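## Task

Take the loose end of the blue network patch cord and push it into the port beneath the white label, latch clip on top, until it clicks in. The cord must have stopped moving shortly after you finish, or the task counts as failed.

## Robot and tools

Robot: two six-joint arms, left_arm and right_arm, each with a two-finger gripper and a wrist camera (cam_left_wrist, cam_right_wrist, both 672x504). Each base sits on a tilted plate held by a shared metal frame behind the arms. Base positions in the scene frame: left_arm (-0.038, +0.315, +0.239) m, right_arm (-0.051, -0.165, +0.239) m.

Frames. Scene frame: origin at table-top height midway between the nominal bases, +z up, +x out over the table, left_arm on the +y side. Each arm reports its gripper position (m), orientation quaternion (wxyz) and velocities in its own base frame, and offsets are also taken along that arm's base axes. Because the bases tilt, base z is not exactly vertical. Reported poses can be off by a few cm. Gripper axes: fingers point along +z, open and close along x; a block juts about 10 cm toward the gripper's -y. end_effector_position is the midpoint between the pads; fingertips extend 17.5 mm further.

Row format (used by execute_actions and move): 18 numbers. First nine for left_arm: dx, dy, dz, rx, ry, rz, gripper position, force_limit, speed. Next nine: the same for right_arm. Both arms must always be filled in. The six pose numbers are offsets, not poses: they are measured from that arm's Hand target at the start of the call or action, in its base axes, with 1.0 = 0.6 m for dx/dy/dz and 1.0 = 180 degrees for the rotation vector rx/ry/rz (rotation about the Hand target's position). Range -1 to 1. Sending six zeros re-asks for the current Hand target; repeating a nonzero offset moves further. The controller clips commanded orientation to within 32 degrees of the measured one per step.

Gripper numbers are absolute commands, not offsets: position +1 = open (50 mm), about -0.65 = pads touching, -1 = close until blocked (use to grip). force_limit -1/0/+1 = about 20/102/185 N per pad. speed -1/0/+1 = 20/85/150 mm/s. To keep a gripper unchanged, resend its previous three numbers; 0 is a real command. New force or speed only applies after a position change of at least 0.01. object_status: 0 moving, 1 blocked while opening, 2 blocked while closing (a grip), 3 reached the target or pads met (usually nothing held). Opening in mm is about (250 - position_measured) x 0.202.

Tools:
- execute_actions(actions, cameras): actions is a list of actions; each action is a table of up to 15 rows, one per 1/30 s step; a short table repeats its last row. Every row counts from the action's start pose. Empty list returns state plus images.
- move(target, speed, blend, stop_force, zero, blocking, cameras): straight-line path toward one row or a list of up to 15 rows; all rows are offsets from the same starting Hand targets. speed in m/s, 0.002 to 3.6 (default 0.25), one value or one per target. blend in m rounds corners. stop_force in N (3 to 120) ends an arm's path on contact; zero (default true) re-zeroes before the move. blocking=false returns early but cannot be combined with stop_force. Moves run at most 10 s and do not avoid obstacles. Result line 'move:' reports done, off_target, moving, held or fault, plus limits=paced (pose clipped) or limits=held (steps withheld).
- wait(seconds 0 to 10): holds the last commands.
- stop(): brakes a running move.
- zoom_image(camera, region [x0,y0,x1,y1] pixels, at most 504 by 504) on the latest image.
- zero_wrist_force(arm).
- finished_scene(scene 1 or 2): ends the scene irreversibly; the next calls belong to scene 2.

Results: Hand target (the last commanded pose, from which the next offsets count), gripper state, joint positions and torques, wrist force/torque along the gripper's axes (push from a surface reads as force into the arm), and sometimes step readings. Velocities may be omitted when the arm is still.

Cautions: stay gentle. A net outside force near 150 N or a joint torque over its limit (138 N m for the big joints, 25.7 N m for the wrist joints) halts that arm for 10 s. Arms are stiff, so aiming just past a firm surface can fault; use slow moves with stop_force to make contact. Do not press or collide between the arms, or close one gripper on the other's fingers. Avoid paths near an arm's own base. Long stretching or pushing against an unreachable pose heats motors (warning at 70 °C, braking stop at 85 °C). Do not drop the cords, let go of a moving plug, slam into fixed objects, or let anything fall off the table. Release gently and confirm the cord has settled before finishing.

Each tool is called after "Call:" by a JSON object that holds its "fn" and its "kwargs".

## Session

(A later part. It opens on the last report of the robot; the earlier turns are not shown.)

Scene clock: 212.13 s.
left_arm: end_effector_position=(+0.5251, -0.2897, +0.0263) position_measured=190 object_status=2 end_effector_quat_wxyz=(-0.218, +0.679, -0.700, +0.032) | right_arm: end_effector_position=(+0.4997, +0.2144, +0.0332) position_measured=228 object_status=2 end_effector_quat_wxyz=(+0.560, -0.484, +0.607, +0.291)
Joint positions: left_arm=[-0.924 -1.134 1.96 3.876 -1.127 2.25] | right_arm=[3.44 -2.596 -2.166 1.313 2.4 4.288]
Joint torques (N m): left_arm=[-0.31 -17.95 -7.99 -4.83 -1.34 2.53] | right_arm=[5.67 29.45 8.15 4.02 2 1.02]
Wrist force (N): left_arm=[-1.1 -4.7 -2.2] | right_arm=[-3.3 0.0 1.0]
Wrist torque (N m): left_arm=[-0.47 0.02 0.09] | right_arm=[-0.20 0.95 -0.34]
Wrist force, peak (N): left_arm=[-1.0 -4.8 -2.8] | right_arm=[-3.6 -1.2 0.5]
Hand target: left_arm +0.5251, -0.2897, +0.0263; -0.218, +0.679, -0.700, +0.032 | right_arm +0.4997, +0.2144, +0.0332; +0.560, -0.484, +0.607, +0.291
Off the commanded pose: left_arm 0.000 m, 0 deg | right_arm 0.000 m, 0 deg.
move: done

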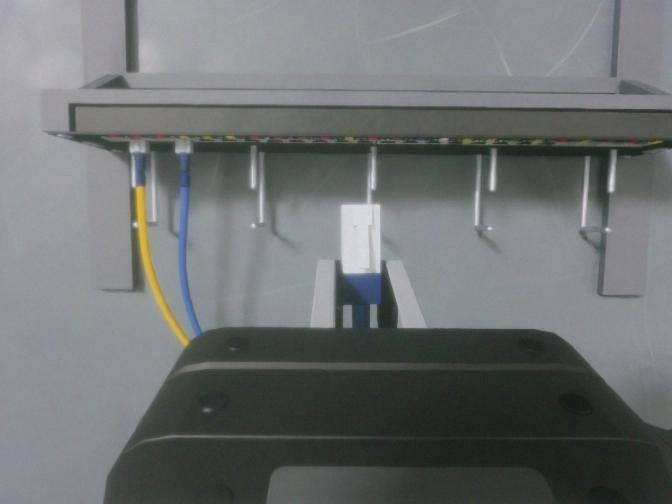

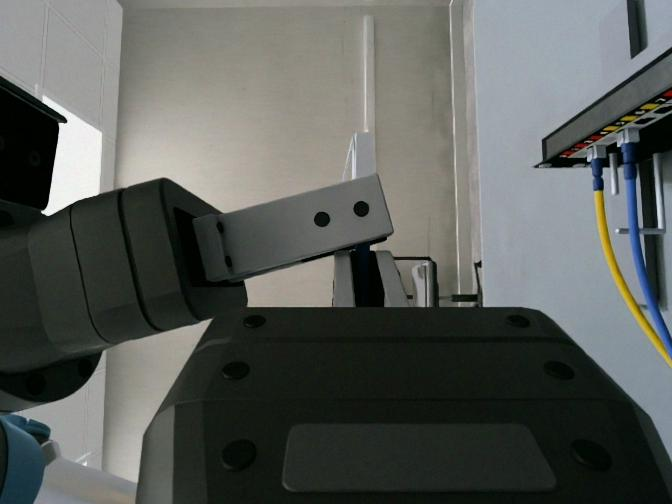

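Call:
{"fn": "move", "kwargs": {"target": [0,0,0,0,0,0,-1,-0.7,-0.8,0,0,0,0,0,0,0,-0.6,-0.7]}}

Call:
{"fn": "move", "kwargs": {"target": [[0,0,0,0,0,0,-1,-0.7,-0.8,-0.0994,-0.2236,0.051,0,0,0,0,-0.6,-0.7],[0,0,0,0,0,0,-1,-0.7,-0.8,-0.09,-0.56,0.051,0,0,0,0,-0.6,-0.7]], "blend": 0.03, "cameras": ["all"]}}

Call:
{"fn": "zoom_image", "kwargs": {"camera": "cam_left_wrist", "region": [250, 120, 480, 320]}}

Scene clock: 218.97 s.
left_arm: end_effector_position=(+0.5251, -0.2897, +0.0263) position_measured=190 object_status=2 end_effector_quat_wxyz=(-0.218, +0.679, -0.700, +0.032) | right_arm: end_effector_position=(+0.4997, +0.2144, +0.0332) position_measured=152 object_status=3 end_effector_quat_wxyz=(+0.560, -0.484, +0.607, +0.291)
Joint positions: left_arm=[-0.924 -1.134 1.96 3.876 -1.127 2.25] | right_arm=[3.44 -2.596 -2.166 1.313 2.4 4.288]
Joint torques (N m): left_arm=[-0.88 -18.62 -7.17 -1.73 0.73 2.46] | right_arm=[5.79 38.67 8.33 3.39 0.76 0.95]
Wrist force (N): left_arm=[1.9 -15.2 -8.7] | right_arm=[4.7 7.9 0.6]
Wrist torque (N m): left_arm=[-0.94 -0.02 -0.01] | right_arm=[-0.19 1.10 -0.38]
Wrist force, peak (N): left_arm=[2.2 -15.7 -8.9] | right_arm=[4.8 8.1 0.8]
Hand target: left_arm +0.5251, -0.2897, +0.0263; -0.218, +0.679, -0.700, +0.032 | right_arm +0.4997, +0.2144, +0.0332; +0.560, -0.484, +0.607, +0.291
Off the commanded pose: left_arm 0.000 m, 0 deg | right_arm 0.000 m, 0 deg.
move: done

Scene clock: 222.13 s.
left_arm: end_effector_position=(+0.5251, -0.2897, +0.0263) position_measured=190 object_status=2 end_effector_quat_wxyz=(-0.218, +0.679, -0.700, +0.032) | right_arm: end_effector_position=(+0.4457, -0.1215, +0.0638) position_measured=152 object_status=3 end_effector_quat_wxyz=(+0.560, -0.484, +0.607, +0.290)
Joint positions: left_arm=[-0.924 -1.134 1.96 3.876 -1.127 2.25] | right_arm=[2.615 -2.135 -2.164 -0.886 2.91 2.463]
Joint torques (N m): left_arm=[-9.88 -36.58 -23.4 -1.4 -1.76 2.52] | right_arm=[-2.73 45.89 13.97 0.85 0.16 -1.96]
Wrist force (N): left_arm=[-1.8 -3.9 -2.9] | right_arm=[-3.5 -0.9 0.7]
Wrist torque (N m): left_arm=[-0.47 0.01 0.09] | right_arm=[-0.15 0.95 -0.23]
Wrist force, peak (N): left_arm=[2.0 -15.2 -8.6] | right_arm=[-0.9 8.6 7.7]
Hand target: left_arm +0.5251, -0.2897, +0.0263; -0.218, +0.679, -0.700, +0.032 | right_arm +0.4457, -0.1216, +0.0638; +0.560, -0.484, +0.607, +0.291
Off the commanded pose: left_arm 0.000 m, 0 deg | right_arm 0.000 m, 0 deg.
move: done

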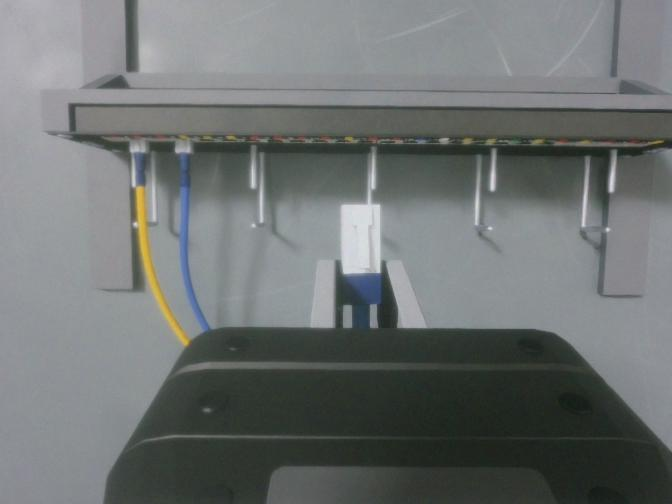

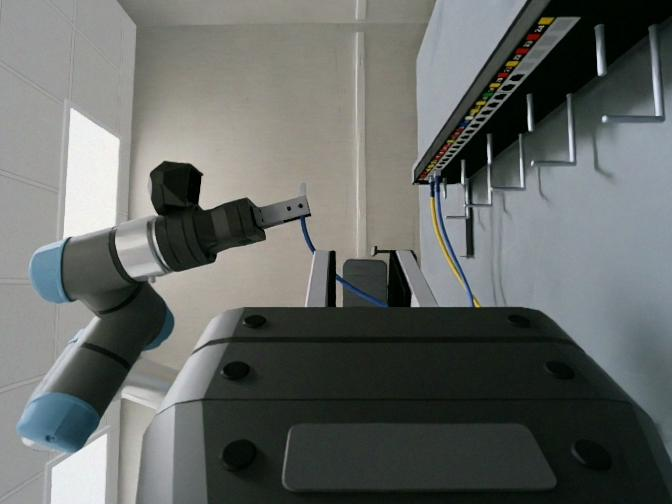

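Scaled by 2.191 from the camera's 672x504 image, which has a finer 960x720 frame.

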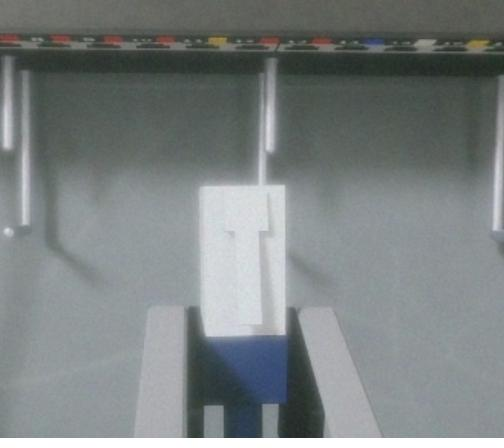

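Call:
{"fn": "move", "kwargs": {"target": [0.0255,-0.0392,-0.2685,0,0,0,-1,-0.7,-0.8,0,0,0,0,0,0,0,-0.6,-0.7], "speed": 0.15, "cameras": ["all"]}}

Call:
{"fn": "zoom_image", "kwargs": {"camera": "cam_left_wrist", "region": [250, 90, 480, 320]}}

Call:
{"fn": "zoom_image", "kwargs": {"camera": "cam_right_wrist", "region": [250, 50, 600, 310]}}

Scene clock: 234.47 s.
left_arm: end_effector_position=(+0.5403, -0.3133, -0.1348) position_measured=190 object_status=2 end_effector_quat_wxyz=(-0.218, +0.679, -0.700, +0.032) | right_arm: end_effector_position=(+0.4457, -0.1216, +0.0638) position_measured=152 object_status=3 end_effector_quat_wxyz=(+0.560, -0.484, +0.607, +0.290)
Joint positions: left_arm=[-0.928 -0.758 1.896 3.565 -1.127 2.246] | right_arm=[2.615 -2.135 -2.164 -0.886 2.91 2.463]
Joint torques (N m): left_arm=[-3.58 -26.81 -25.84 -5.26 2.7 2.41] | right_arm=[-3.19 45.81 13.89 0.86 0.31 -2.02]
Wrist force (N): left_arm=[-1.5 -3.9 -2.5] | right_arm=[-3.5 -1.1 0.7]
Wrist torque (N m): left_arm=[-0.47 -0.04 0.20] | right_arm=[-0.19 0.94 -0.23]
Wrist force, peak (N): left_arm=[-2.2 -4.4 -3.8] | right_arm=[-3.7 -1.1 0.8]
Hand target: left_arm +0.5404, -0.3132, -0.1348; -0.218, +0.679, -0.700, +0.032 | right_arm +0.4457, -0.1216, +0.0638; +0.560, -0.484, +0.607, +0.290
Off the commanded pose: left_arm 0.000 m, 0 deg | right_arm 0.000 m, 0 deg.
move: done

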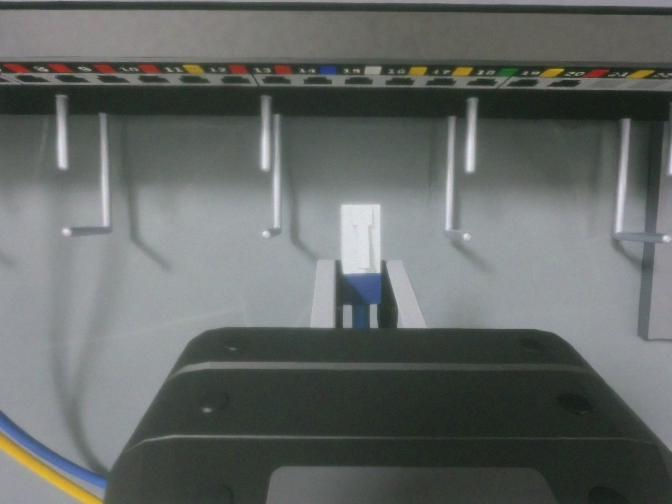

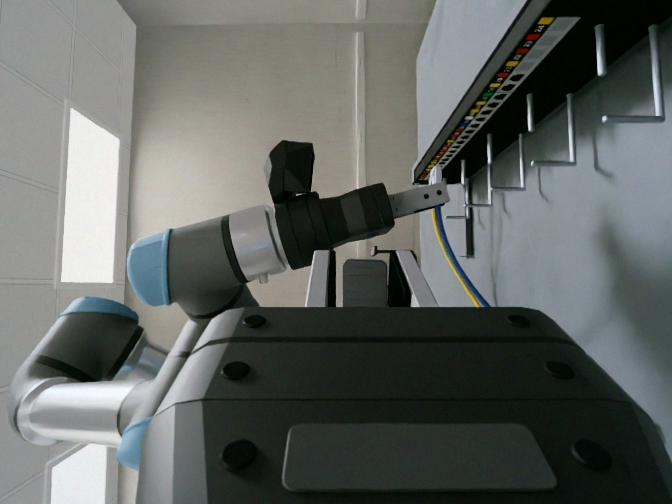

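Scaled by 2.191 from the camera's 672x504 image, which has a finer 960x720 frame.

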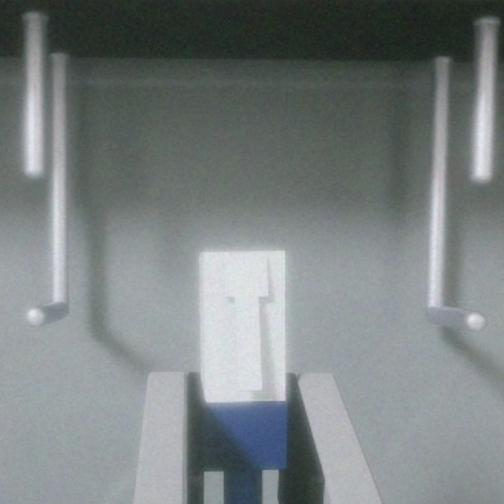

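Scaled by 1.440 from the camera's 672x504 image, which has a finer 960x720 frame.

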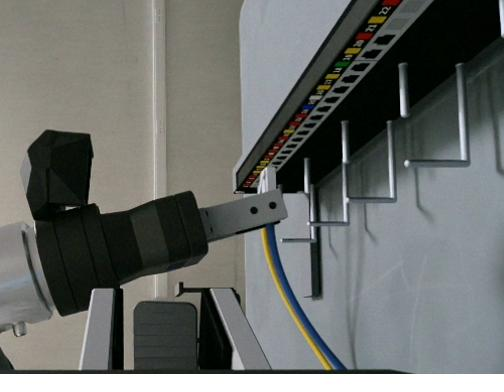

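Call:
{"fn": "zoom_image", "kwargs": {"camera": "cam_left_wrist", "region": [260, 40, 460, 140]}}

Call:
{"fn": "zoom_image", "kwargs": {"camera": "cam_right_wrist", "region": [390, 90, 510, 210]}}

Scaled by 2.520 from the camera's 672x504 image, which has a finer 960x720 frame.

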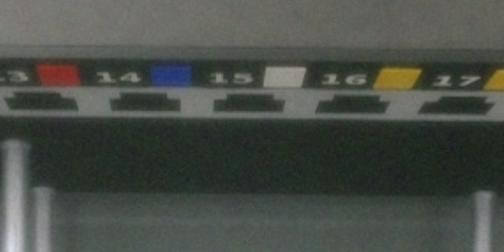

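Scaled by 4.200 from the camera's 672x504 image, which has a finer 960x720 frame.

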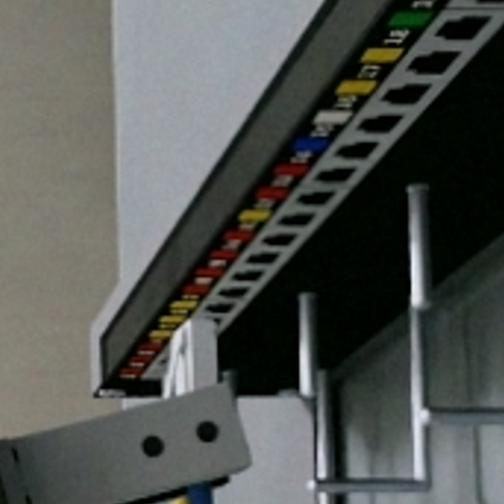

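Call:
{"fn": "move", "kwargs": {"target": [0.0058,0.0161,-0.0592,0,0,0,-1,-0.7,-0.8,0,0,0,0,0,0,0,-0.6,-0.7], "speed": 0.1, "cameras": ["all"]}}

Call:
{"fn": "zoom_image", "kwargs": {"camera": "cam_left_wrist", "region": [290, 0, 490, 150]}}

Call:
{"fn": "zoom_image", "kwargs": {"camera": "cam_right_wrist", "region": [410, 90, 530, 210]}}

Scene clock: 249.30 s.
left_arm: end_effector_position=(+0.5439, -0.3035, -0.1703) position_measured=190 object_status=2 end_effector_quat_wxyz=(-0.218, +0.679, -0.700, +0.032) | right_arm: end_effector_position=(+0.4457, -0.1216, +0.0638) position_measured=152 object_status=3 end_effector_quat_wxyz=(+0.560, -0.484, +0.607, +0.290)
Joint positions: left_arm=[-0.912 -0.678 1.888 3.486 -1.128 2.263] | right_arm=[2.615 -2.135 -2.164 -0.886 2.91 2.463]
Joint torques (N m): left_arm=[-3.73 -29.06 -24.15 -5.34 -1.67 2.59] | right_arm=[-2.88 45.89 13.73 0.88 0.32 -1.87]
Wrist force (N): left_arm=[-1.8 -3.7 -2.6] | right_arm=[-3.2 -1.0 0.6]
Wrist torque (N m): left_arm=[-0.44 0.02 0.09] | right_arm=[-0.17 0.90 -0.24]
Wrist force, peak (N): left_arm=[-1.6 -4.4 -3.6] | right_arm=[-3.7 -1.0 0.8]
Hand target: left_arm +0.5439, -0.3035, -0.1703; -0.218, +0.679, -0.700, +0.032 | right_arm +0.4457, -0.1216, +0.0638; +0.560, -0.484, +0.607, +0.290
Off the commanded pose: left_arm 0.000 m, 0 deg | right_arm 0.000 m, 0 deg.
move: done

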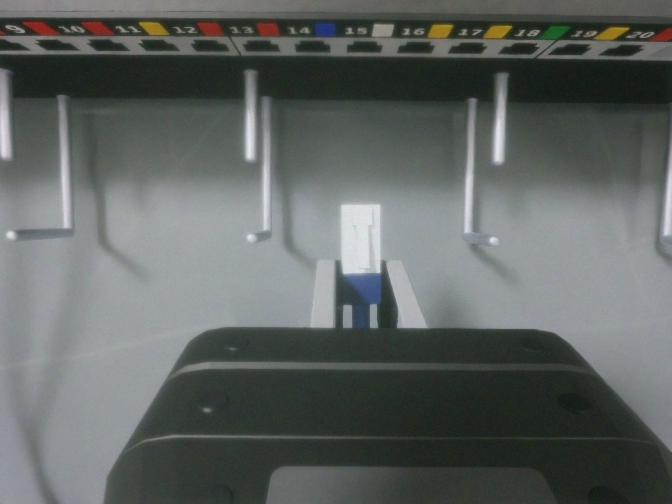

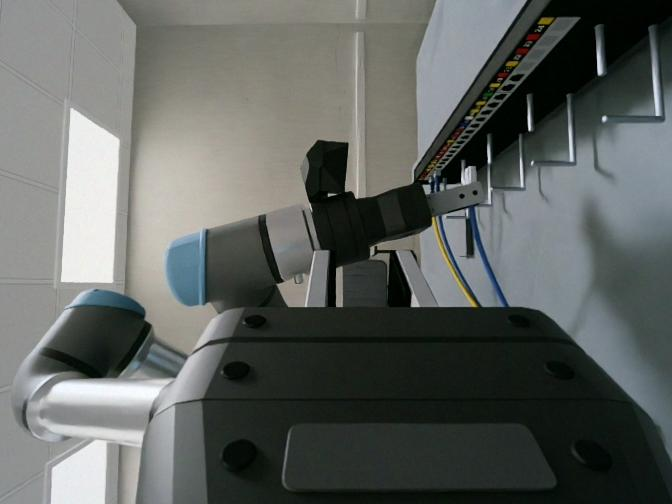

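Scaled by 2.520 from the camera's 672x504 image, which has a finer 960x720 frame.

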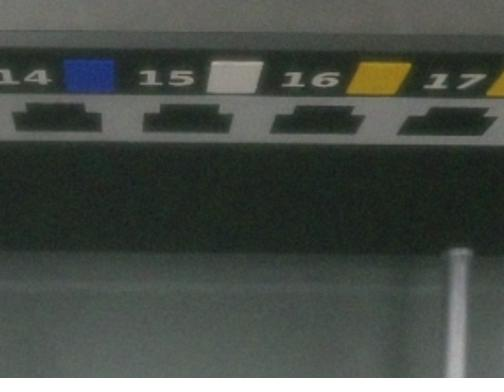

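Scaled by 4.200 from the camera's 672x504 image, which has a finer 960x720 frame.

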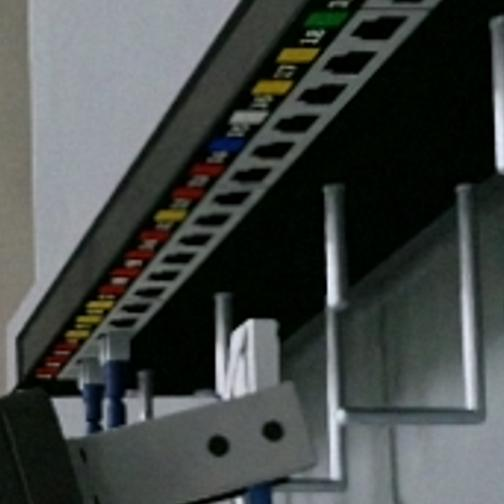

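Call:
{"fn": "move", "kwargs": {"target": [0.0338,0.0001,-0.0102,0,0,0,-1,-0.7,-0.8,0,0,0,0,0,0,0,-0.6,-0.7], "speed": 0.06, "cameras": ["all"]}}

Call:
{"fn": "zoom_image", "kwargs": {"camera": "cam_left_wrist", "region": [290, 30, 440, 270]}}

Call:
{"fn": "zoom_image", "kwargs": {"camera": "cam_right_wrist", "region": [440, 90, 530, 200]}}

Scene clock: 263.60 s.
left_arm: end_effector_position=(+0.5641, -0.3035, -0.1764) position_measured=190 object_status=2 end_effector_quat_wxyz=(-0.218, +0.679, -0.700, +0.032) | right_arm: end_effector_position=(+0.4457, -0.1216, +0.0638) position_measured=152 object_status=3 end_effector_quat_wxyz=(+0.560, -0.484, +0.607, +0.290)
Joint positions: left_arm=[-0.885 -0.646 1.835 3.495 -1.128 2.294] | right_arm=[2.615 -2.135 -2.164 -0.886 2.91 2.463]
Joint torques (N m): left_arm=[-3.04 -29.75 -23.79 -1.27 -1.96 2.49] | right_arm=[-2.56 46.12 13.49 0.88 0.41 -1.87]
Wrist force (N): left_arm=[-1.6 -3.6 -2.7] | right_arm=[-3.4 -1.2 0.9]
Wrist torque (N m): left_arm=[-0.43 -0.03 0.09] | right_arm=[-0.20 0.93 -0.23]
Wrist force, peak (N): left_arm=[-1.8 -3.9 -2.9] | right_arm=[-3.7 -1.2 0.8]
Hand target: left_arm +0.5642, -0.3035, -0.1765; -0.218, +0.679, -0.700, +0.032 | right_arm +0.4457, -0.1216, +0.0638; +0.560, -0.484, +0.607, +0.290
Off the commanded pose: left_arm 0.000 m, 0 deg | right_arm 0.000 m, 0 deg.
move: done

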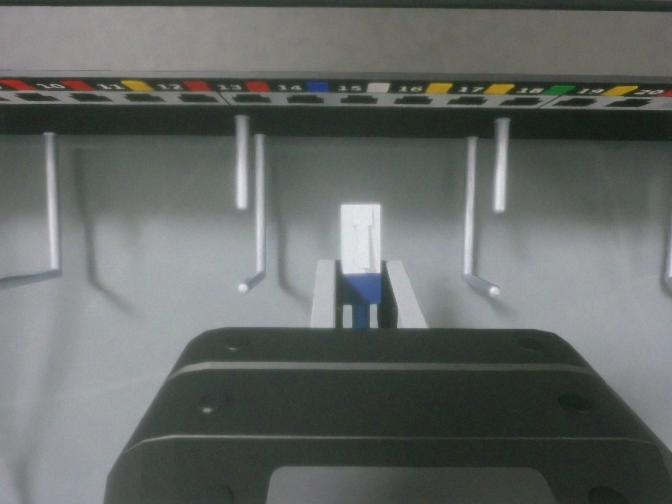

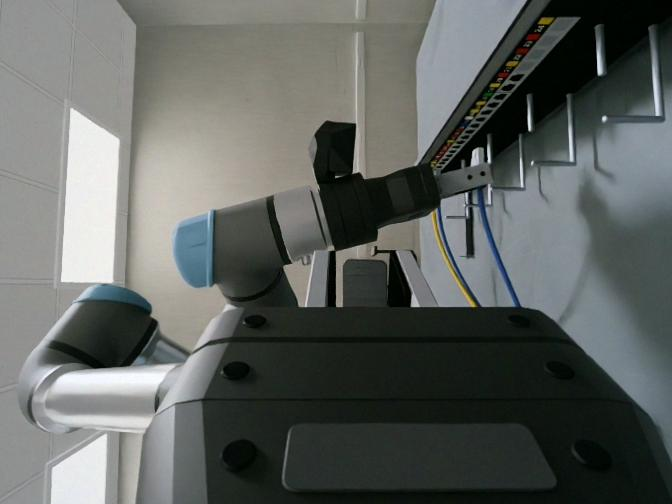

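Scaled by 2.100 from the camera's 672x504 image, which has a finer 960x720 frame.

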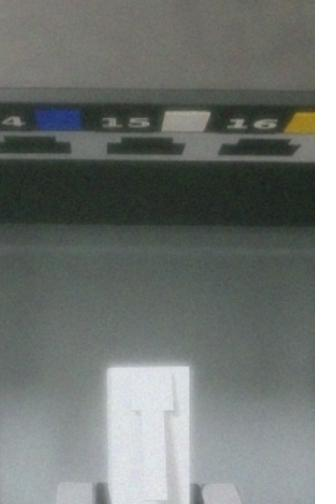

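Scaled by 4.582 from the camera's 672x504 image, which has a finer 960x720 frame.

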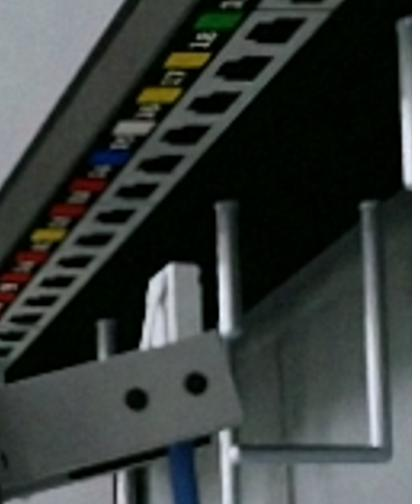

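Call:
{"fn": "move", "kwargs": {"target": [0.0398,-0.0003,0.0038,0,0,0,-1,-0.7,-0.8,0,0,0,0,0,0,0,-0.6,-0.7], "speed": 0.03, "stop_force": 8, "cameras": ["all"]}}

Call:
{"fn": "zoom_image", "kwargs": {"camera": "cam_left_wrist", "region": [290, 90, 440, 300]}}

Call:
{"fn": "zoom_image", "kwargs": {"camera": "cam_right_wrist", "region": [440, 90, 530, 200]}}

Scene clock: 270.77 s.
left_arm: end_effector_position=(+0.5880, -0.3037, -0.1742) position_measured=190 object_status=2 end_effector_quat_wxyz=(-0.218, +0.679, -0.700, +0.032) | right_arm: end_effector_position=(+0.4457, -0.1216, +0.0638) position_measured=152 object_status=3 end_effector_quat_wxyz=(+0.560, -0.484, +0.607, +0.290)
Joint positions: left_arm=[-0.854 -0.63 1.775 3.524 -1.129 2.327] | right_arm=[2.615 -2.135 -2.164 -0.886 2.91 2.463]
Joint torques (N m): left_arm=[-4.03 -30.74 -25.91 -1.22 -1.95 2.6] | right_arm=[-2.54 45.9 13.67 0.98 0.31 -1.82]
Wrist force (N): left_arm=[-1.4 -3.3 -2.4] | right_arm=[-3.6 -0.9 0.7]
Wrist torque (N m): left_arm=[-0.38 -0.06 0.09] | right_arm=[-0.16 0.96 -0.23]
Wrist force, peak (N): left_arm=[-1.7 -4.1 -2.9] | right_arm=[-3.7 -1.1 0.6]
Hand target: left_arm +0.5880, -0.3037, -0.1742; -0.218, +0.679, -0.700, +0.032 | right_arm +0.4457, -0.1216, +0.0638; +0.560, -0.484, +0.607, +0.290
Off the commanded pose: left_arm 0.000 m, 0 deg | right_arm 0.000 m, 0 deg.
move: done

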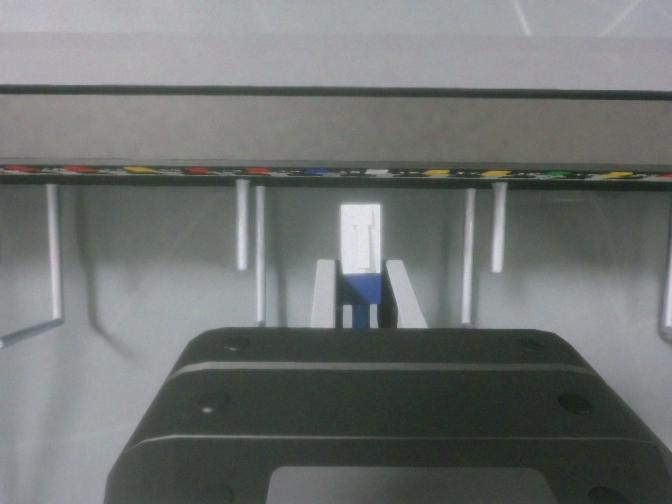

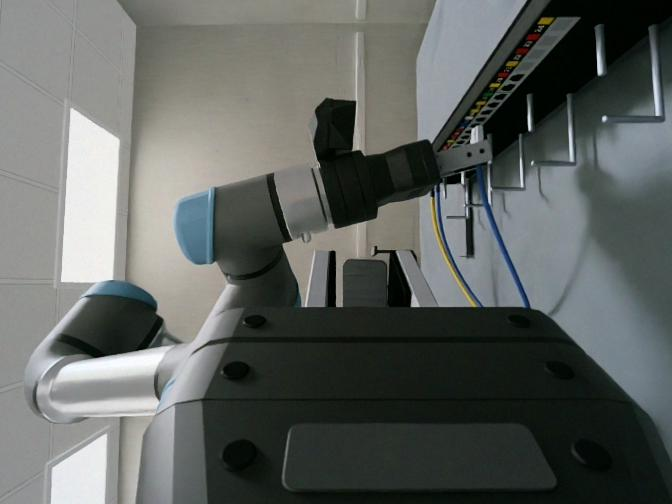

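Scaled by 2.400 from the camera's 672x504 image, which has a finer 960x720 frame.

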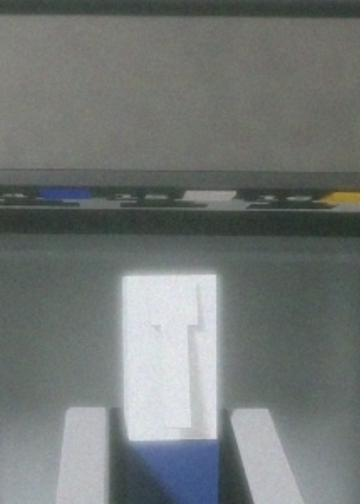

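Scaled by 4.582 from the camera's 672x504 image, which has a finer 960x720 frame.

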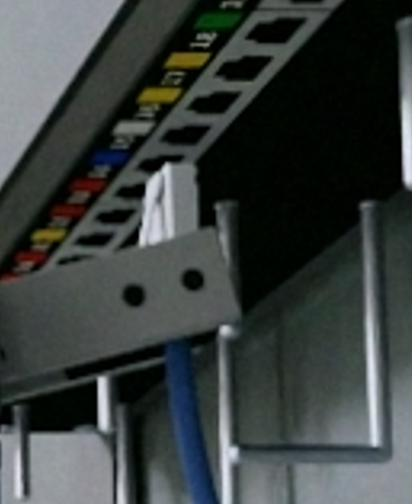

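Call:
{"fn": "move", "kwargs": {"target": [[0.0101,0.0015,0.0,0,0,0,-1,-0.7,-0.8,0,0,0,0,0,0,0,-0.6,-0.7],[0.0433,0.0012,0.0032,0,0,0,-1,-0.7,-0.8,0,0,0,0,0,0,0,-0.6,-0.7]], "speed": 0.015, "stop_force": 15, "cameras": ["all"]}}

Call:
{"fn": "zoom_image", "kwargs": {"camera": "cam_left_wrist", "region": [290, 90, 440, 300]}}

Call:
{"fn": "zoom_image", "kwargs": {"camera": "cam_right_wrist", "region": [440, 90, 530, 200]}}

Scene clock: 277.37 s.
left_arm: end_effector_position=(+0.5983, -0.3028, -0.1738) position_measured=190 object_status=2 end_effector_quat_wxyz=(-0.218, +0.679, -0.700, +0.032) | right_arm: end_effector_position=(+0.4457, -0.1216, +0.0638) position_measured=152 object_status=3 end_effector_quat_wxyz=(+0.560, -0.484, +0.607, +0.290)
Joint positions: left_arm=[-0.841 -0.621 1.75 3.534 -1.13 2.342] | right_arm=[2.615 -2.135 -2.164 -0.886 2.91 2.463]
Joint torques (N m): left_arm=[-25.64 -58.89 -7.62 -7.23 3.91 -2.04] | right_arm=[-2.86 45.24 13.6 1.01 0.31 -1.8]
Wrist force (N): left_arm=[-4.7 9.6 -5.3] | right_arm=[-3.3 -1.1 0.7]
Wrist torque (N m): left_arm=[-0.07 -0.01 0.11] | right_arm=[-0.19 0.91 -0.23]
Wrist force, peak (N): left_arm=[-5.3 20.4 -7.5] | right_arm=[-3.7 -1.4 0.6]
Hand target: left_arm +0.5983, -0.3028, -0.1738; -0.218, +0.679, -0.700, +0.032 (not the last commanded pose) | right_arm +0.4457, -0.1216, +0.0638; +0.560, -0.484, +0.607, +0.290
Off the commanded pose: left_arm 0.016 m, 0 deg | right_arm 0.000 m, 0 deg.
move: contact (left_arm); path passed 1 of 2 targets

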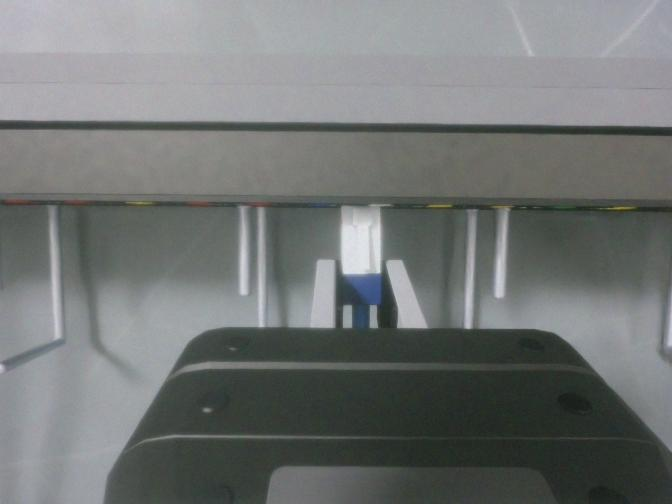

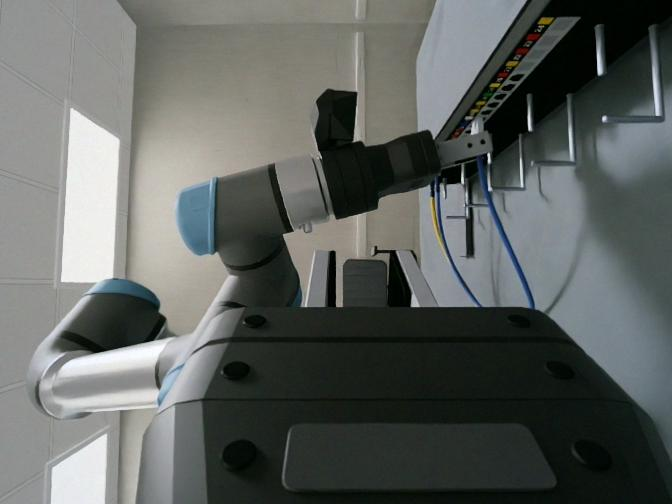

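Scaled by 2.400 from the camera's 672x504 image, which has a finer 960x720 frame.

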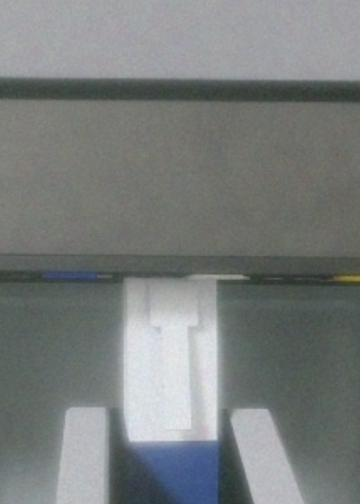

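Scaled by 4.582 from the camera's 672x504 image, which has a finer 960x720 frame.

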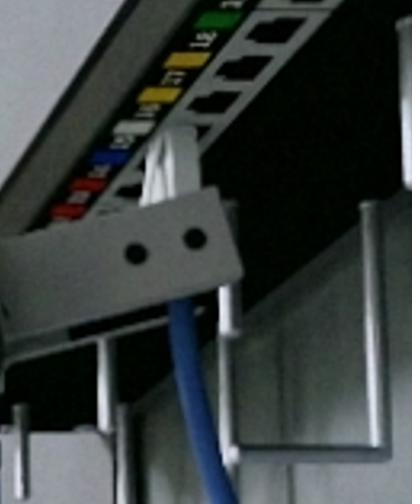

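Call:
{"fn": "move", "kwargs": {"target": [-0.0031,0.0014,-0.002,0,0,0,-1,-0.7,-0.8,0,0,0,0,0,0,0,-0.6,-0.7], "speed": 0.02}}

Call:
{"fn": "move", "kwargs": {"target": [0.0332,-0.0003,0.0032,0,0,0,-1,-0.7,-0.8,0,0,0,0,0,0,0,-0.6,-0.7], "speed": 0.015, "stop_force": 20, "cameras": ["all"]}}

Call:
{"fn": "zoom_image", "kwargs": {"camera": "cam_left_wrist", "region": [290, 90, 440, 300]}}

Call:
{"fn": "zoom_image", "kwargs": {"camera": "cam_right_wrist", "region": [440, 90, 530, 200]}}

Scene clock: 285.37 s.
left_arm: end_effector_position=(+0.5964, -0.3020, -0.1750) position_measured=190 object_status=2 end_effector_quat_wxyz=(-0.218, +0.679, -0.700, +0.032) | right_arm: end_effector_position=(+0.4457, -0.1216, +0.0638) position_measured=152 object_status=3 end_effector_quat_wxyz=(+0.560, -0.484, +0.607, +0.290)
Joint positions: left_arm=[-0.842 -0.621 1.756 3.528 -1.13 2.341] | right_arm=[2.615 -2.135 -2.164 -0.886 2.91 2.463]
Joint torques (N m): left_arm=[-25.99 -31.66 -1.36 -5.42 1.75 -2.04] | right_arm=[-2.4 45.37 13.38 1.05 0.4 -1.85]
Wrist force (N): left_arm=[-1.8 -2.5 -2.3] | right_arm=[-3.4 -1.0 0.8]
Wrist torque (N m): left_arm=[-0.25 0.02 0.22] | right_arm=[-0.18 0.93 -0.23]
Wrist force, peak (N): left_arm=[-4.8 9.6 -5.6] | right_arm=[-3.7 -1.1 0.6]
Hand target: left_arm +0.5964, -0.3019, -0.1750; -0.218, +0.679, -0.700, +0.032 | right_arm +0.4457, -0.1216, +0.0638; +0.560, -0.484, +0.607, +0.290
Off the commanded pose: left_arm 0.000 m, 0 deg | right_arm 0.000 m, 0 deg.
move: done

Scene clock: 286.63 s.
left_arm: end_effector_position=(+0.5988, -0.3019, -0.1749) position_measured=190 object_status=2 end_effector_quat_wxyz=(-0.218, +0.679, -0.700, +0.032) | right_arm: end_effector_position=(+0.4457, -0.1216, +0.0638) position_measured=152 object_status=3 end_effector_quat_wxyz=(+0.560, -0.484, +0.607, +0.290)
Joint positions: left_arm=[-0.839 -0.619 1.749 3.531 -1.13 2.344] | right_arm=[2.615 -2.135 -2.164 -0.886 2.91 2.463]
Joint torques (N m): left_arm=[-24.06 -60.67 -8.19 -7.76 5.13 -2.02] | right_arm=[-2.53 45.13 13.51 1.15 0.28 -1.83]
Wrist force (N): left_arm=[-3.9 16.7 -7.1] | right_arm=[-3.7 -1.2 0.7]
Wrist torque (N m): left_arm=[0.17 0.02 0.16] | right_arm=[-0.20 0.97 -0.24]
Wrist force, peak (N): left_arm=[-4.6 27.0 -9.0] | right_arm=[-3.7 -1.2 0.7]
Hand target: left_arm +0.5988, -0.3019, -0.1749; -0.218, +0.679, -0.700, +0.032 (not the last commanded pose) | right_arm +0.4457, -0.1216, +0.0638; +0.560, -0.484, +0.607, +0.290
Off the commanded pose: left_arm 0.018 m, 0 deg | right_arm 0.000 m, 0 deg.
move: contact (left_arm)

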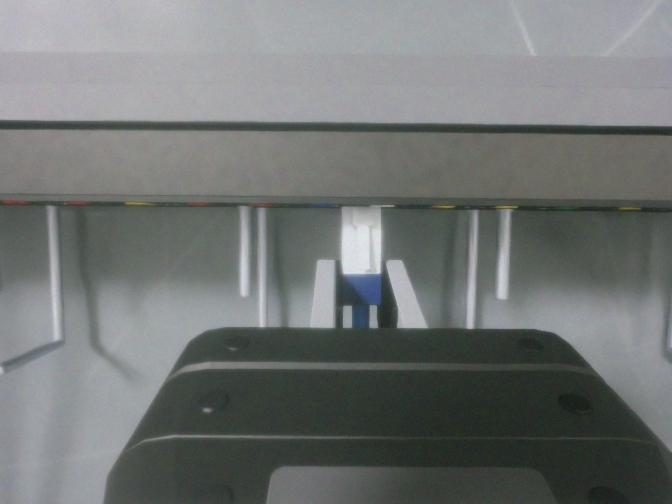

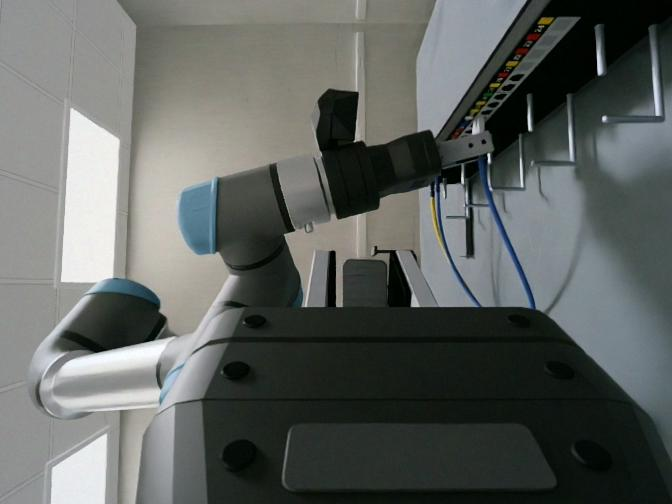

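Scaled by 2.400 from the camera's 672x504 image, which has a finer 960x720 frame.

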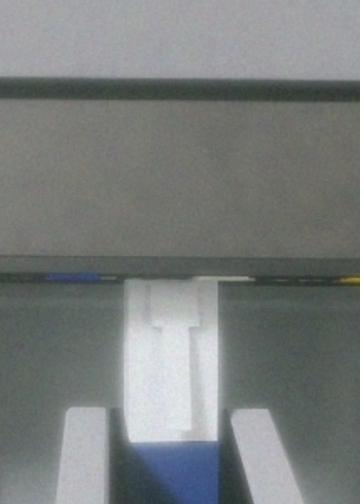

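Scaled by 4.582 from the camera's 672x504 image, which has a finer 960x720 frame.

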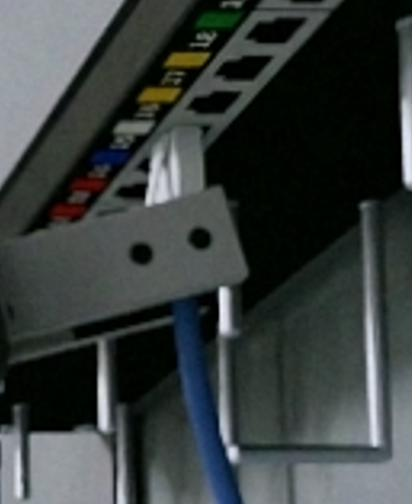

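Call:
{"fn": "zoom_image", "kwargs": {"camera": "cam_right_wrist", "region": [462, 100, 502, 135]}}

Call:
{"fn": "zoom_image", "kwargs": {"camera": "cam_left_wrist", "region": [310, 180, 420, 290]}}

Scaled by 12.600 from the camera's 672x504 image, which has a finer 960x720 frame.

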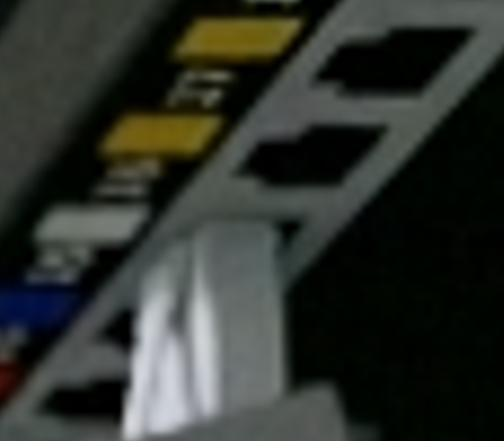

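Scaled by 4.582 from the camera's 672x504 image, which has a finer 960x720 frame.

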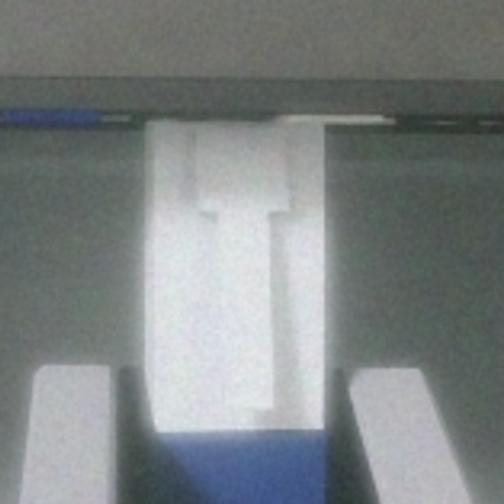

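Call:
{"fn": "move", "kwargs": {"target": [-0.003,0.0002,-0.0035,0,0,0,-1,-0.7,-0.8,0,0,0,0,0,0,0,-0.6,-0.7], "speed": 0.02}}

Call:
{"fn": "move", "kwargs": {"target": [0.0332,-0.0003,0.0032,0,0,0,-1,-0.7,-0.8,0,0,0,0,0,0,0,-0.6,-0.7], "speed": 0.015, "stop_force": 20, "cameras": ["all"]}}

Call:
{"fn": "zoom_image", "kwargs": {"camera": "cam_left_wrist", "region": [310, 180, 420, 290]}}

Call:
{"fn": "zoom_image", "kwargs": {"camera": "cam_right_wrist", "region": [462, 100, 502, 135]}}

Scene clock: 301.13 s.
left_arm: end_effector_position=(+0.5970, -0.3018, -0.1769) position_measured=190 object_status=2 end_effector_quat_wxyz=(-0.218, +0.679, -0.700, +0.032) | right_arm: end_effector_position=(+0.4457, -0.1216, +0.0638) position_measured=152 object_status=3 end_effector_quat_wxyz=(+0.560, -0.484, +0.607, +0.290)
Joint positions: left_arm=[-0.841 -0.616 1.753 3.526 -1.13 2.342] | right_arm=[2.615 -2.135 -2.164 -0.886 2.91 2.463]
Joint torques (N m): left_arm=[-26.12 -31.47 -1.93 -5.28 2.57 -2.17] | right_arm=[-2.53 45.09 13.27 1.1 0.47 -1.78]
Wrist force (N): left_arm=[-2.6 -3.8 -2.2] | right_arm=[-3.3 -0.9 0.9]
Wrist torque (N m): left_arm=[-0.44 0.12 0.21] | right_arm=[-0.16 0.91 -0.23]
Wrist force, peak (N): left_arm=[-3.9 17.2 -7.1] | right_arm=[-3.6 -1.1 0.8]
Hand target: left_arm +0.5970, -0.3018, -0.1770; -0.218, +0.679, -0.700, +0.032 | right_arm +0.4457, -0.1216, +0.0638; +0.560, -0.484, +0.607, +0.290
Off the commanded pose: left_arm 0.000 m, 0 deg | right_arm 0.000 m, 0 deg.
move: done

Scene clock: 302.40 s.
left_arm: end_effector_position=(+0.5992, -0.3018, -0.1768) position_measured=190 object_status=2 end_effector_quat_wxyz=(-0.218, +0.679, -0.700, +0.032) | right_arm: end_effector_position=(+0.4457, -0.1216, +0.0638) position_measured=152 object_status=3 end_effector_quat_wxyz=(+0.560, -0.484, +0.607, +0.290)
Joint positions: left_arm=[-0.839 -0.614 1.747 3.529 -1.13 2.345] | right_arm=[2.615 -2.135 -2.164 -0.886 2.91 2.463]
Joint torques (N m): left_arm=[-20.07 -61.68 -6.71 -7.56 6.09 -1.9] | right_arm=[-2.62 45.1 13.46 1.11 0.34 -1.68]
Wrist force (N): left_arm=[0.3 16.0 -5.3] | right_arm=[-3.2 -1.2 0.9]
Wrist torque (N m): left_arm=[0.04 0.15 0.14] | right_arm=[-0.20 0.89 -0.23]
Wrist force, peak (N): left_arm=[0.5 24.9 -6.7] | right_arm=[-3.7 -1.3 0.9]
Hand target: left_arm +0.5992, -0.3018, -0.1768; -0.218, +0.679, -0.700, +0.032 (not the last commanded pose) | right_arm +0.4457, -0.1216, +0.0638; +0.560, -0.484, +0.607, +0.290
Off the commanded pose: left_arm 0.018 m, 0 deg | right_arm 0.000 m, 0 deg.
move: contact (left_arm)

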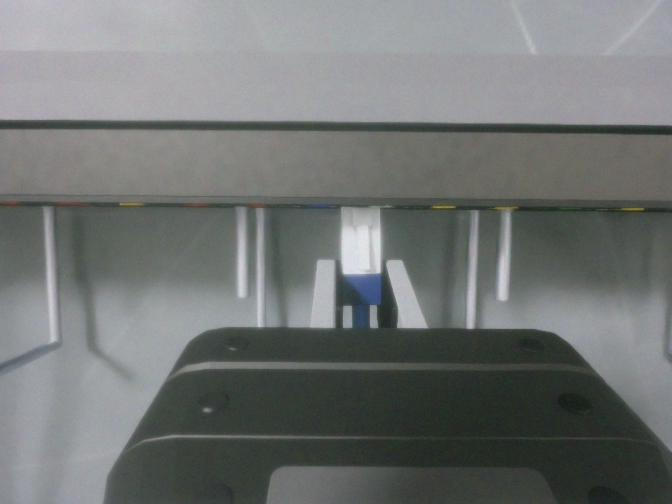

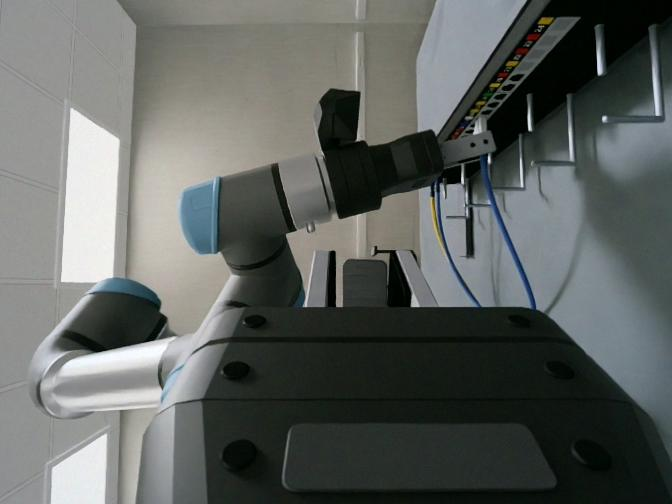

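Scaled by 4.582 from the camera's 672x504 image, which has a finer 960x720 frame.

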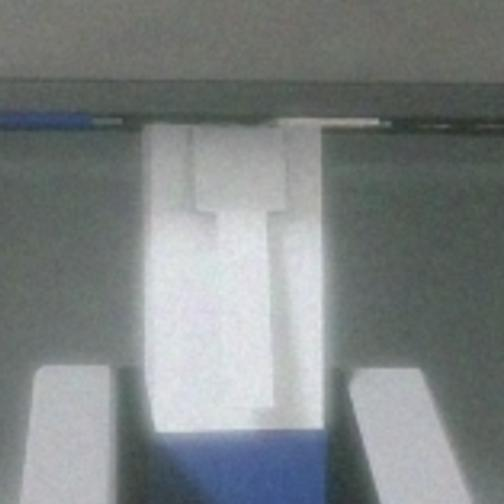

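Scaled by 12.600 from the camera's 672x504 image, which has a finer 960x720 frame.

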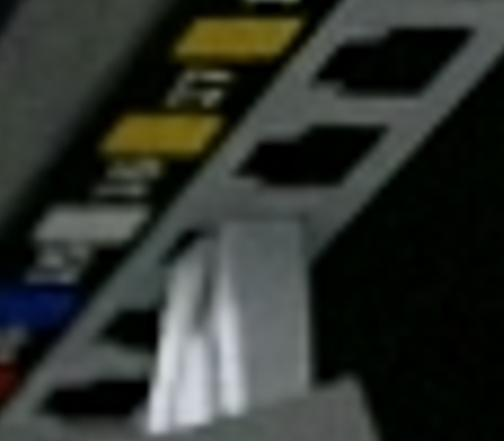

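Call:
{"fn": "move", "kwargs": {"target": [-0.003,0.001,0.0001,0,0,0,-1,-0.7,-0.8,0,0,0,0,0,0,0,-0.6,-0.7], "speed": 0.02}}

Call:
{"fn": "move", "kwargs": {"target": [0.0332,-0.0003,0.0032,0,0,0,-1,-0.7,-0.8,0,0,0,0,0,0,0,-0.6,-0.7], "speed": 0.015, "stop_force": 20, "cameras": ["all"]}}

Call:
{"fn": "zoom_image", "kwargs": {"camera": "cam_left_wrist", "region": [310, 180, 420, 290]}}

Call:
{"fn": "zoom_image", "kwargs": {"camera": "cam_right_wrist", "region": [462, 100, 502, 135]}}

Scene clock: 309.73 s.
left_arm: end_effector_position=(+0.5974, -0.3012, -0.1767) position_measured=190 object_status=2 end_effector_quat_wxyz=(-0.218, +0.679, -0.700, +0.032) | right_arm: end_effector_position=(+0.4457, -0.1216, +0.0638) position_measured=152 object_status=3 end_effector_quat_wxyz=(+0.560, -0.484, +0.607, +0.290)
Joint positions: left_arm=[-0.84 -0.616 1.753 3.526 -1.13 2.343] | right_arm=[2.615 -2.135 -2.164 -0.886 2.91 2.463]
Joint torques (N m): left_arm=[-26.05 -56.19 -0.51 -5.57 1.94 -2.02] | right_arm=[-2.88 45.41 13.26 1.19 0.37 -1.71]
Wrist force (N): left_arm=[-4.2 -4.5 -2.3] | right_arm=[-3.3 -1.0 0.9]
Wrist torque (N m): left_arm=[-0.57 0.39 0.21] | right_arm=[-0.17 0.91 -0.23]
Wrist force, peak (N): left_arm=[0.3 16.1 -5.7] | right_arm=[-3.6 -1.2 0.9]
Hand target: left_arm +0.5974, -0.3012, -0.1768; -0.218, +0.679, -0.700, +0.032 | right_arm +0.4457, -0.1216, +0.0638; +0.560, -0.484, +0.607, +0.290
Off the commanded pose: left_arm 0.000 m, 0 deg | right_arm 0.000 m, 0 deg.
move: done

Scene clock: 310.90 s.
left_arm: end_effector_position=(+0.5991, -0.3013, -0.1765) position_measured=190 object_status=2 end_effector_quat_wxyz=(-0.218, +0.679, -0.700, +0.031) | right_arm: end_effector_position=(+0.4457, -0.1216, +0.0638) position_measured=152 object_status=3 end_effector_quat_wxyz=(+0.560, -0.484, +0.607, +0.290)
Joint positions: left_arm=[-0.838 -0.615 1.748 3.529 -1.13 2.346] | right_arm=[2.615 -2.135 -2.164 -0.886 2.91 2.463]
Joint torques (N m): left_arm=[-19.76 -60.66 -7.07 -7.81 6.17 -2.22] | right_arm=[-2.51 44.66 13.15 1.16 0.41 -1.7]
Wrist force (N): left_arm=[-0.6 14.5 -5.5] | right_arm=[-3.5 -1.1 0.7]
Wrist torque (N m): left_arm=[-0.11 0.37 0.16] | right_arm=[-0.18 0.94 -0.23]
Wrist force, peak (N): left_arm=[-0.5 23.8 -7.8] | right_arm=[-3.6 -1.1 0.7]
Hand target: left_arm +0.5991, -0.3013, -0.1765; -0.218, +0.679, -0.700, +0.031 (not the last commanded pose) | right_arm +0.4457, -0.1216, +0.0638; +0.560, -0.484, +0.607, +0.290
Off the commanded pose: left_arm 0.018 m, 0 deg | right_arm 0.000 m, 0 deg.
move: contact (left_arm)

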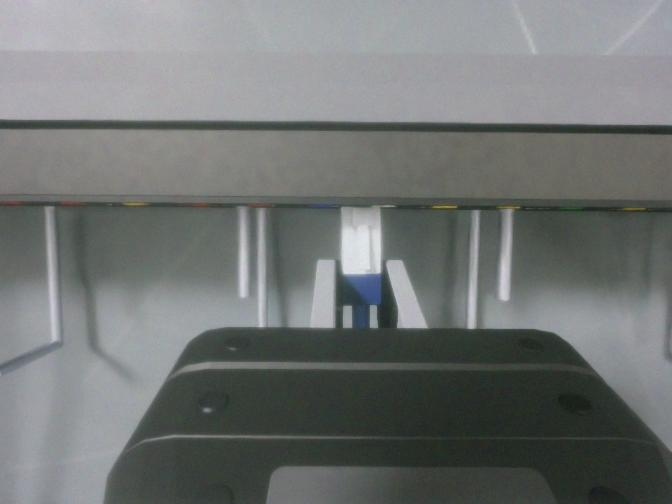

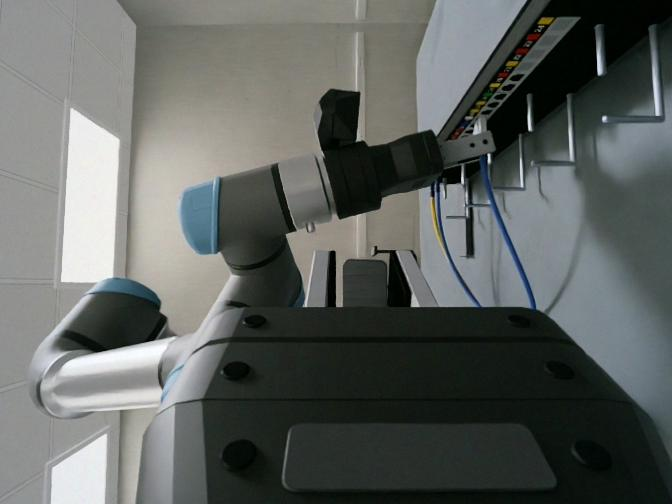

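Scaled by 4.582 from the camera's 672x504 image, which has a finer 960x720 frame.

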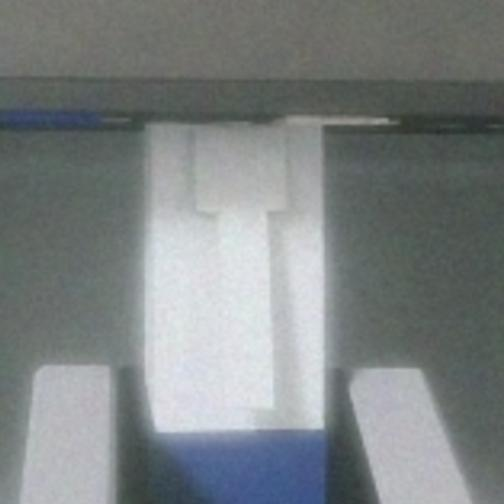

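Scaled by 12.600 from the camera's 672x504 image, which has a finer 960x720 frame.

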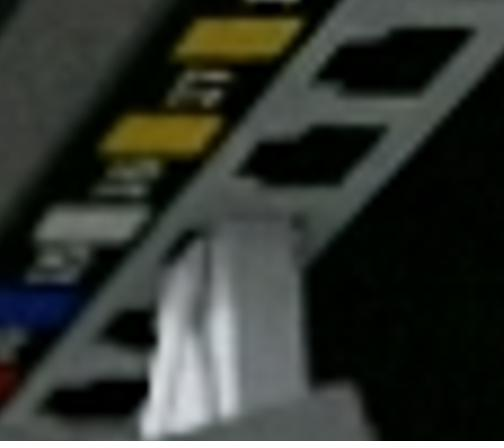

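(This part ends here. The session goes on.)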